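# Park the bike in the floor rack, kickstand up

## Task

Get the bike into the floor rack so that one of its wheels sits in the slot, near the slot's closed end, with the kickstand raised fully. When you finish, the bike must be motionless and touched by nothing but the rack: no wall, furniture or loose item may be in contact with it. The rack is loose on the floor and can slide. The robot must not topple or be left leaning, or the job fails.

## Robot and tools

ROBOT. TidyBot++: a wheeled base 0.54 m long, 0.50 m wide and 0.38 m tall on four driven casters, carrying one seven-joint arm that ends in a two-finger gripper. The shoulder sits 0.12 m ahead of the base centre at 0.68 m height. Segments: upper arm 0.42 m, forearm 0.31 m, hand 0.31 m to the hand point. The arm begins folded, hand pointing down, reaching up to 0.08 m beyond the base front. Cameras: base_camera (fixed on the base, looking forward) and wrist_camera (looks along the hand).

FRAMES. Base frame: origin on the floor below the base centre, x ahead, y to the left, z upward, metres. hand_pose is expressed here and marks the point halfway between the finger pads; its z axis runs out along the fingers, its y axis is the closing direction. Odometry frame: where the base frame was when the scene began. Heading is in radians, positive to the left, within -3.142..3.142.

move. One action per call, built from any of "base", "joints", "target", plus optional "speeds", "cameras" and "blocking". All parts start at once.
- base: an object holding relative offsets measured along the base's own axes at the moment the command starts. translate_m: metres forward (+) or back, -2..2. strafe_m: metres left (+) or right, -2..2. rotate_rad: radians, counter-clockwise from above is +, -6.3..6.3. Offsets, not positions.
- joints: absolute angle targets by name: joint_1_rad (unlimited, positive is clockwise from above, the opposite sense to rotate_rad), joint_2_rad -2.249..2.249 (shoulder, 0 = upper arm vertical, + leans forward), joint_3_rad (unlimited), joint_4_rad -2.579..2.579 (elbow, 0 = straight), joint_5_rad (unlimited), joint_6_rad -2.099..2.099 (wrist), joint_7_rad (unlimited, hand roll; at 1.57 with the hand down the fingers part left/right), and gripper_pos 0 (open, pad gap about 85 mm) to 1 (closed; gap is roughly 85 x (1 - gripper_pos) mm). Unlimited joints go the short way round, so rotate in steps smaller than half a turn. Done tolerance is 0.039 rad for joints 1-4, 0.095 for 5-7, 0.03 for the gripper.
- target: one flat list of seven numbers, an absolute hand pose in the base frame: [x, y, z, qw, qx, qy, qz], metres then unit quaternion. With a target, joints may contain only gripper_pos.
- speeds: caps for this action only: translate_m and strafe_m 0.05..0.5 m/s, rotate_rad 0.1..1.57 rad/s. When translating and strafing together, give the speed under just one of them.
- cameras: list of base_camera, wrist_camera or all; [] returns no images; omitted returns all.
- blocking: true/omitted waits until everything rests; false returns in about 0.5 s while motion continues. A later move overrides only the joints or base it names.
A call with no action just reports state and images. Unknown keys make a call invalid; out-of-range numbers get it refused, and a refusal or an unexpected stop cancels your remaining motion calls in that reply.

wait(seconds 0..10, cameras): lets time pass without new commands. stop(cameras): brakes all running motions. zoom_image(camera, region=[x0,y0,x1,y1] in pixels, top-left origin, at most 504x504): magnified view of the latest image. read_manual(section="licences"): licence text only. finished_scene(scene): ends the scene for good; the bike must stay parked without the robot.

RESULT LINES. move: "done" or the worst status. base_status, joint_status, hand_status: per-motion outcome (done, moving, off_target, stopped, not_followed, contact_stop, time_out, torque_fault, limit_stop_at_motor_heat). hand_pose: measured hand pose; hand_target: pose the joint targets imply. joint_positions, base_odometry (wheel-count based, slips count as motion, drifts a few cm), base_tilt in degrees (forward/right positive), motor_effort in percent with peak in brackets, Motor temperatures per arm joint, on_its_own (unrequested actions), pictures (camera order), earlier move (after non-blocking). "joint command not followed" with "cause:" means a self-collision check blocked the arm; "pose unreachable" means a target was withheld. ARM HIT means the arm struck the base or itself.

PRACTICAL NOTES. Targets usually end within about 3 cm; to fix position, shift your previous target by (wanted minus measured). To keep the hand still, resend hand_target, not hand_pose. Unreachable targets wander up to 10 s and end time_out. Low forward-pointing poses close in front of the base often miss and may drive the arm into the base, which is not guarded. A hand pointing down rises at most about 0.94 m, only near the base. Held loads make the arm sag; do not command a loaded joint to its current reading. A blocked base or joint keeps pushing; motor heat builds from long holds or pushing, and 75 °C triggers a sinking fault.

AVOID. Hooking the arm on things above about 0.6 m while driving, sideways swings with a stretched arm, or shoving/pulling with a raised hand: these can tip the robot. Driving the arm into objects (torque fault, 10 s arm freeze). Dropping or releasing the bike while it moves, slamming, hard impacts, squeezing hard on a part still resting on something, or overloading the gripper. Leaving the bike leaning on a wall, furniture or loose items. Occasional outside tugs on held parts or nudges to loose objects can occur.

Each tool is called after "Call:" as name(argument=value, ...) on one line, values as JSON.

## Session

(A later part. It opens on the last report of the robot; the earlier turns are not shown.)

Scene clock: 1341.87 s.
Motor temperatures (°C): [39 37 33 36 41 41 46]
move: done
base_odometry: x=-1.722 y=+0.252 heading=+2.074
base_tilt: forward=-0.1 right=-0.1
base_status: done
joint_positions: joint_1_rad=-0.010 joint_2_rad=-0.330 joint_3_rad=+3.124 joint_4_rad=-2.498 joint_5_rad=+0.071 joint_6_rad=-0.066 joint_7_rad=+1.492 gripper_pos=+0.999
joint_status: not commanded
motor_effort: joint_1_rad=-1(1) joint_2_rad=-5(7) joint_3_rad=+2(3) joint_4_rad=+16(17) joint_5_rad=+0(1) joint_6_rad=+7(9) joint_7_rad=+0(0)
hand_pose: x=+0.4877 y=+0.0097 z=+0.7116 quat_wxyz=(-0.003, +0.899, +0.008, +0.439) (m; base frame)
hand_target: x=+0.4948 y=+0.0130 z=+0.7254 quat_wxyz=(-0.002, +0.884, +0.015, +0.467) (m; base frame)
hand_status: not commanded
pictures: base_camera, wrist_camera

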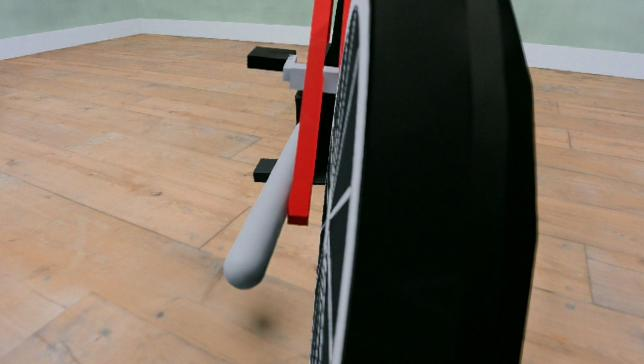

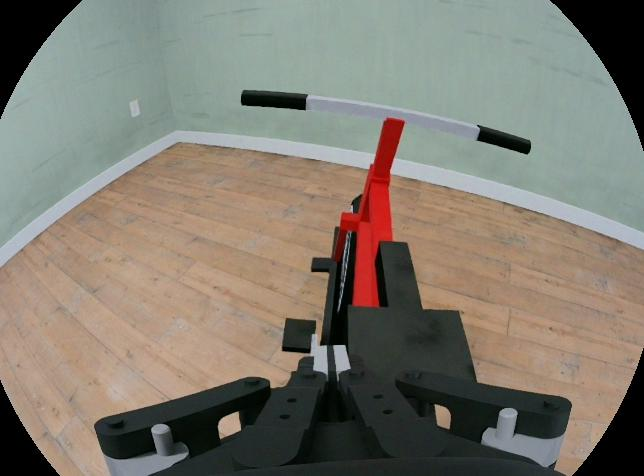

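Call:
move(base={"translate_m": 0.02}, speeds={"translate_m": 0.05})

Call:
move(base={"translate_m": 0.02}, speeds={"translate_m": 0.05})

Call:
move(base={"translate_m": -0.5}, speeds={"translate_m": 0.2})

Scene clock: 1347.17 s.
Motor temperatures (°C): [39 37 33 36 41 41 46]
move: done
base_odometry: x=-1.731 y=+0.270 heading=+2.074
base_tilt: forward=-0.1 right=+0.0
base_status: done
joint_positions: joint_1_rad=-0.010 joint_2_rad=-0.330 joint_3_rad=+3.124 joint_4_rad=-2.498 joint_5_rad=+0.071 joint_6_rad=-0.066 joint_7_rad=+1.492 gripper_pos=+0.999
joint_status: not commanded
motor_effort: joint_1_rad=+0(1) joint_2_rad=-5(7) joint_3_rad=+2(2) joint_4_rad=+16(17) joint_5_rad=+0(1) joint_6_rad=+7(8) joint_7_rad=+0(0)
hand_pose: x=+0.4877 y=+0.0097 z=+0.7116 quat_wxyz=(-0.003, +0.899, +0.008, +0.439) (m; base frame)
hand_target: x=+0.4948 y=+0.0130 z=+0.7254 quat_wxyz=(-0.002, +0.884, +0.015, +0.467) (m; base frame)
hand_status: not commanded
pictures: base_camera, wrist_camera

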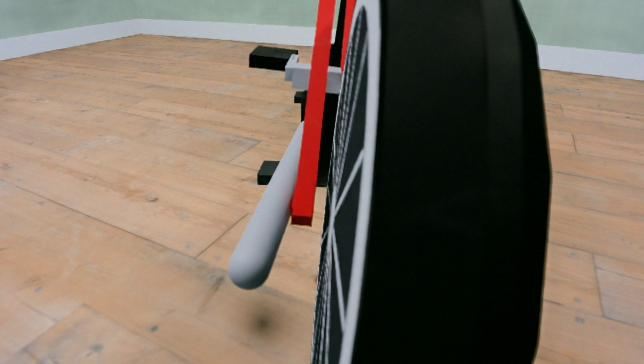

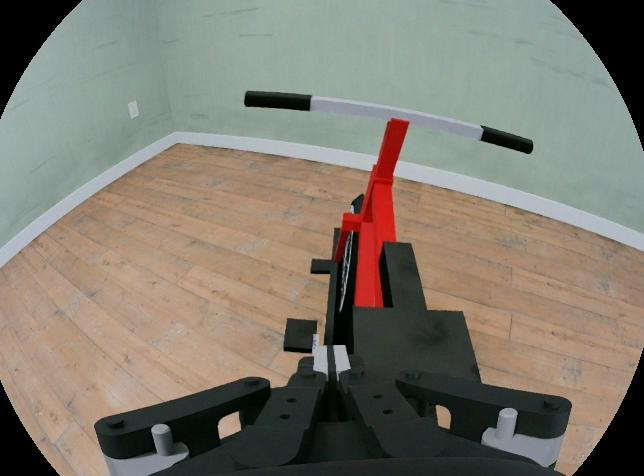

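Scene clock: 1347.97 s.
Motor temperatures (°C): [39 37 33 36 41 41 46]
move: done
base_odometry: x=-1.741 y=+0.287 heading=+2.074
base_tilt: forward=+0.0 right=+0.0
base_status: done
joint_positions: joint_1_rad=-0.010 joint_2_rad=-0.331 joint_3_rad=+3.124 joint_4_rad=-2.498 joint_5_rad=+0.071 joint_6_rad=-0.066 joint_7_rad=+1.492 gripper_pos=+0.999
joint_status: not commanded
motor_effort: joint_1_rad=-1(1) joint_2_rad=-5(7) joint_3_rad=+2(3) joint_4_rad=+15(17) joint_5_rad=+0(1) joint_6_rad=+7(8) joint_7_rad=+0(0)
hand_pose: x=+0.4877 y=+0.0097 z=+0.7117 quat_wxyz=(-0.003, +0.899, +0.008, +0.439) (m; base frame)
hand_target: x=+0.4948 y=+0.0130 z=+0.7254 quat_wxyz=(-0.002, +0.884, +0.015, +0.467) (m; base frame)
hand_status: not commanded
pictures: base_camera, wrist_camera

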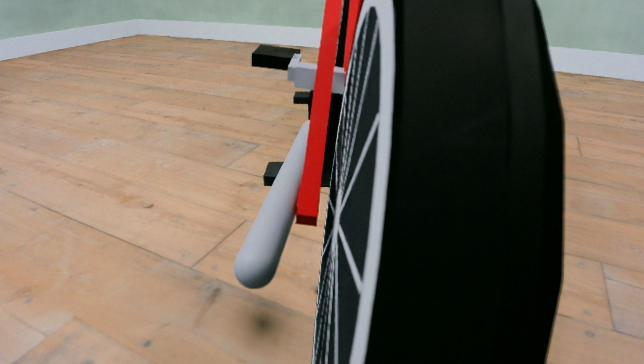

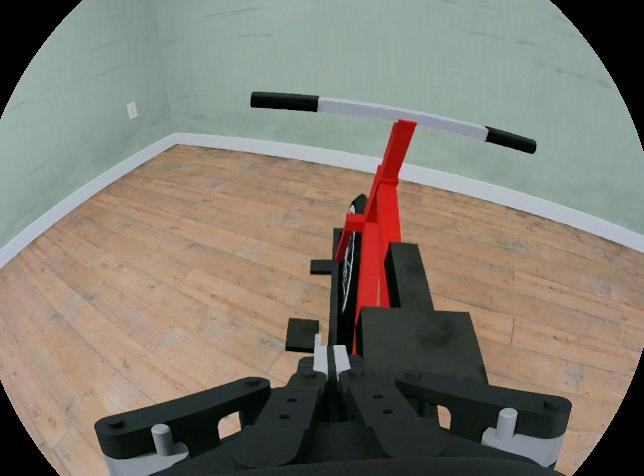

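Scene clock: 1351.20 s.
Motor temperatures (°C): [39 37 33 36 41 41 46]
move: done
base_odometry: x=-1.499 y=-0.150 heading=+2.074
base_tilt: forward=-0.1 right=+0.0
base_status: done
joint_positions: joint_1_rad=-0.009 joint_2_rad=-0.332 joint_3_rad=+3.124 joint_4_rad=-2.498 joint_5_rad=+0.071 joint_6_rad=-0.066 joint_7_rad=+1.492 gripper_pos=+0.999
joint_status: not commanded
motor_effort: joint_1_rad=+0(1) joint_2_rad=-5(7) joint_3_rad=+1(3) joint_4_rad=+17(18) joint_5_rad=+0(1) joint_6_rad=+7(9) joint_7_rad=+0(1)
hand_pose: x=+0.4876 y=+0.0097 z=+0.7123 quat_wxyz=(-0.003, +0.898, +0.008, +0.439) (m; base frame)
hand_target: x=+0.4948 y=+0.0130 z=+0.7254 quat_wxyz=(-0.002, +0.884, +0.015, +0.467) (m; base frame)
hand_status: not commanded
pictures: base_camera, wrist_camera

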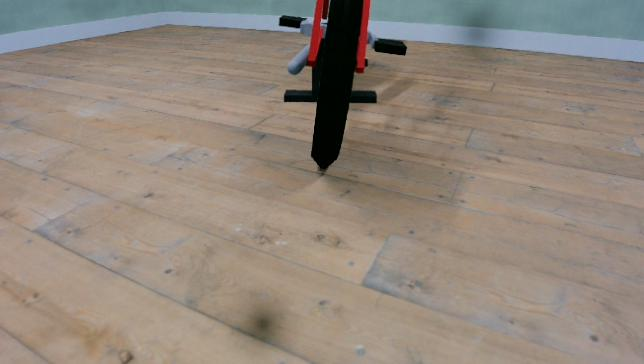

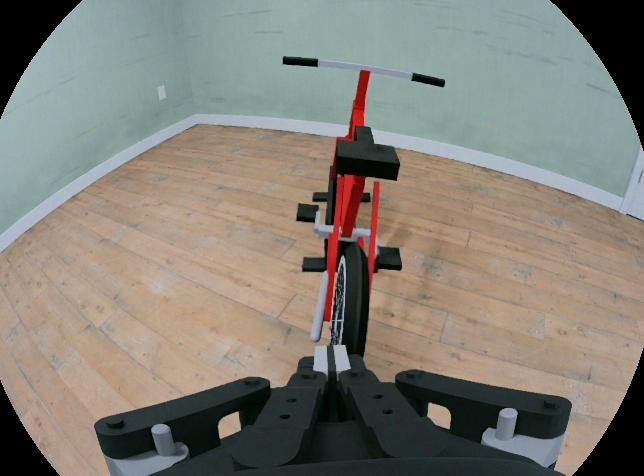

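Call:
move(base={"strafe_m": 1.1}, cameras=[])

Call:
move(base={"translate_m": 1.1, "rotate_rad": -1.64}, joints={"joint_6_rad": -0.3})

Scene clock: 1362.13 s.
Motor temperatures (°C): [39 37 33 36 41 41 46]
move: done
base_odometry: x=-2.463 y=-0.681 heading=+2.075
base_tilt: forward=+0.0 right=+0.0
base_status: done
joint_positions: joint_1_rad=-0.009 joint_2_rad=-0.332 joint_3_rad=+3.121 joint_4_rad=-2.498 joint_5_rad=+0.071 joint_6_rad=-0.066 joint_7_rad=+1.492 gripper_pos=+0.999
joint_status: not commanded
motor_effort: joint_1_rad=-1(2) joint_2_rad=-5(5) joint_3_rad=+1(3) joint_4_rad=+16(17) joint_5_rad=+0(1) joint_6_rad=+8(9) joint_7_rad=+0(0)
hand_pose: x=+0.4876 y=+0.0104 z=+0.7123 quat_wxyz=(-0.003, +0.898, +0.009, +0.439) (m; base frame)
hand_target: x=+0.4948 y=+0.0130 z=+0.7254 quat_wxyz=(-0.002, +0.884, +0.015, +0.467) (m; base frame)
hand_status: not commanded
pictures: none
No camera images: "cameras" was empty.

Scene clock: 1365.93 s.
Motor temperatures (°C): [39 37 33 36 41 41 46]
move: done
base_odometry: x=-2.994 y=+0.282 heading=+0.434
base_tilt: forward=-0.1 right=+0.1
base_status: done
joint_positions: joint_1_rad=-0.008 joint_2_rad=-0.334 joint_3_rad=+3.118 joint_4_rad=-2.506 joint_5_rad=+0.070 joint_6_rad=-0.283 joint_7_rad=+1.492 gripper_pos=+0.999
joint_status: all done
motor_effort: joint_1_rad=-1(2) joint_2_rad=-4(5) joint_3_rad=+2(4) joint_4_rad=+15(18) joint_5_rad=+0(1) joint_6_rad=+7(9) joint_7_rad=+0(0)
hand_pose: x=+0.4374 y=+0.0048 z=+0.6608 quat_wxyz=(+0.006, +0.941, +0.007, +0.337) (m; base frame)
hand_target: x=+0.4314 y=+0.0104 z=+0.6573 quat_wxyz=(+0.000, +0.944, +0.015, +0.329) (m; base frame)
hand_status: not commanded
pictures: base_camera, wrist_camera

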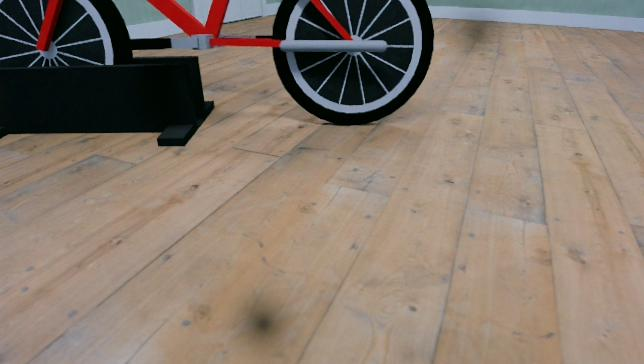

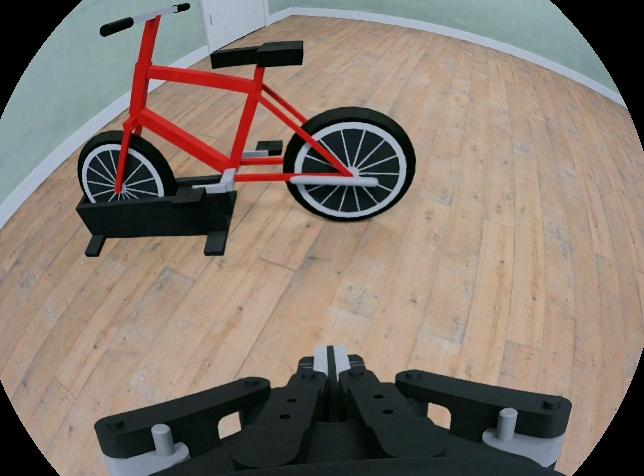

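Call:
zoom_image(camera="wrist_camera", region=[60, 110, 260, 270])

Call:
zoom_image(camera="wrist_camera", region=[220, 130, 420, 290])

Scaled by 2.520.

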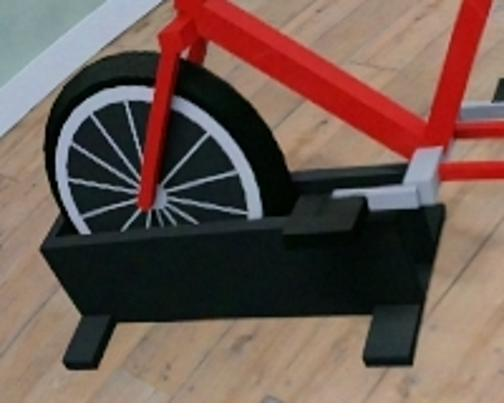

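Scaled by 2.520.

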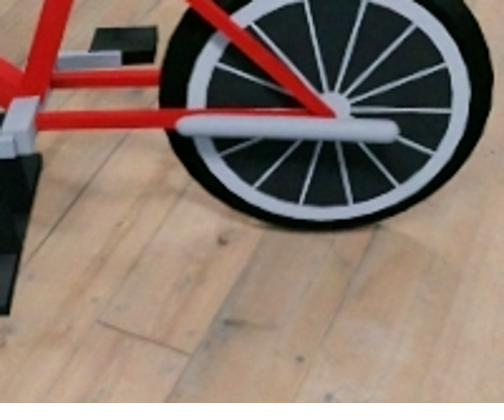

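Call:
move(base={"strafe_m": 0.75}, cameras=["wrist_camera"])

Call:
zoom_image(camera="wrist_camera", region=[220, 110, 460, 290])

Scene clock: 1374.60 s.
Motor temperatures (°C): [39 37 33 36 41 41 46]
move: done
base_odometry: x=-3.310 y=+0.963 heading=+0.435
base_tilt: forward=-0.1 right=+0.0
base_status: done
joint_positions: joint_1_rad=-0.008 joint_2_rad=-0.334 joint_3_rad=+3.118 joint_4_rad=-2.506 joint_5_rad=+0.070 joint_6_rad=-0.283 joint_7_rad=+1.492 gripper_pos=+0.999
joint_status: not commanded
motor_effort: joint_1_rad=-1(1) joint_2_rad=-4(4) joint_3_rad=+2(3) joint_4_rad=+15(16) joint_5_rad=+0(1) joint_6_rad=+6(7) joint_7_rad=+0(0)
hand_pose: x=+0.4374 y=+0.0048 z=+0.6608 quat_wxyz=(+0.006, +0.941, +0.007, +0.337) (m; base frame)
hand_target: x=+0.4314 y=+0.0104 z=+0.6573 quat_wxyz=(+0.000, +0.944, +0.015, +0.329) (m; base frame)
hand_status: not commanded
pictures: wrist_camera

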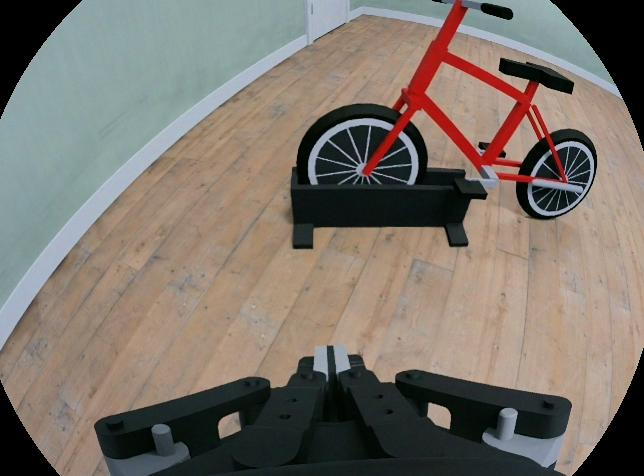

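Scaled by 2.100.

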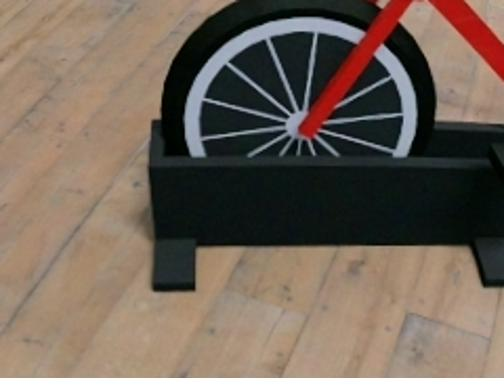

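Front wheel is against the closed end, kickstand is fully up, and the bike stands still.

Call:
finished_scene(scene=1)

The scene is finished: the task was done.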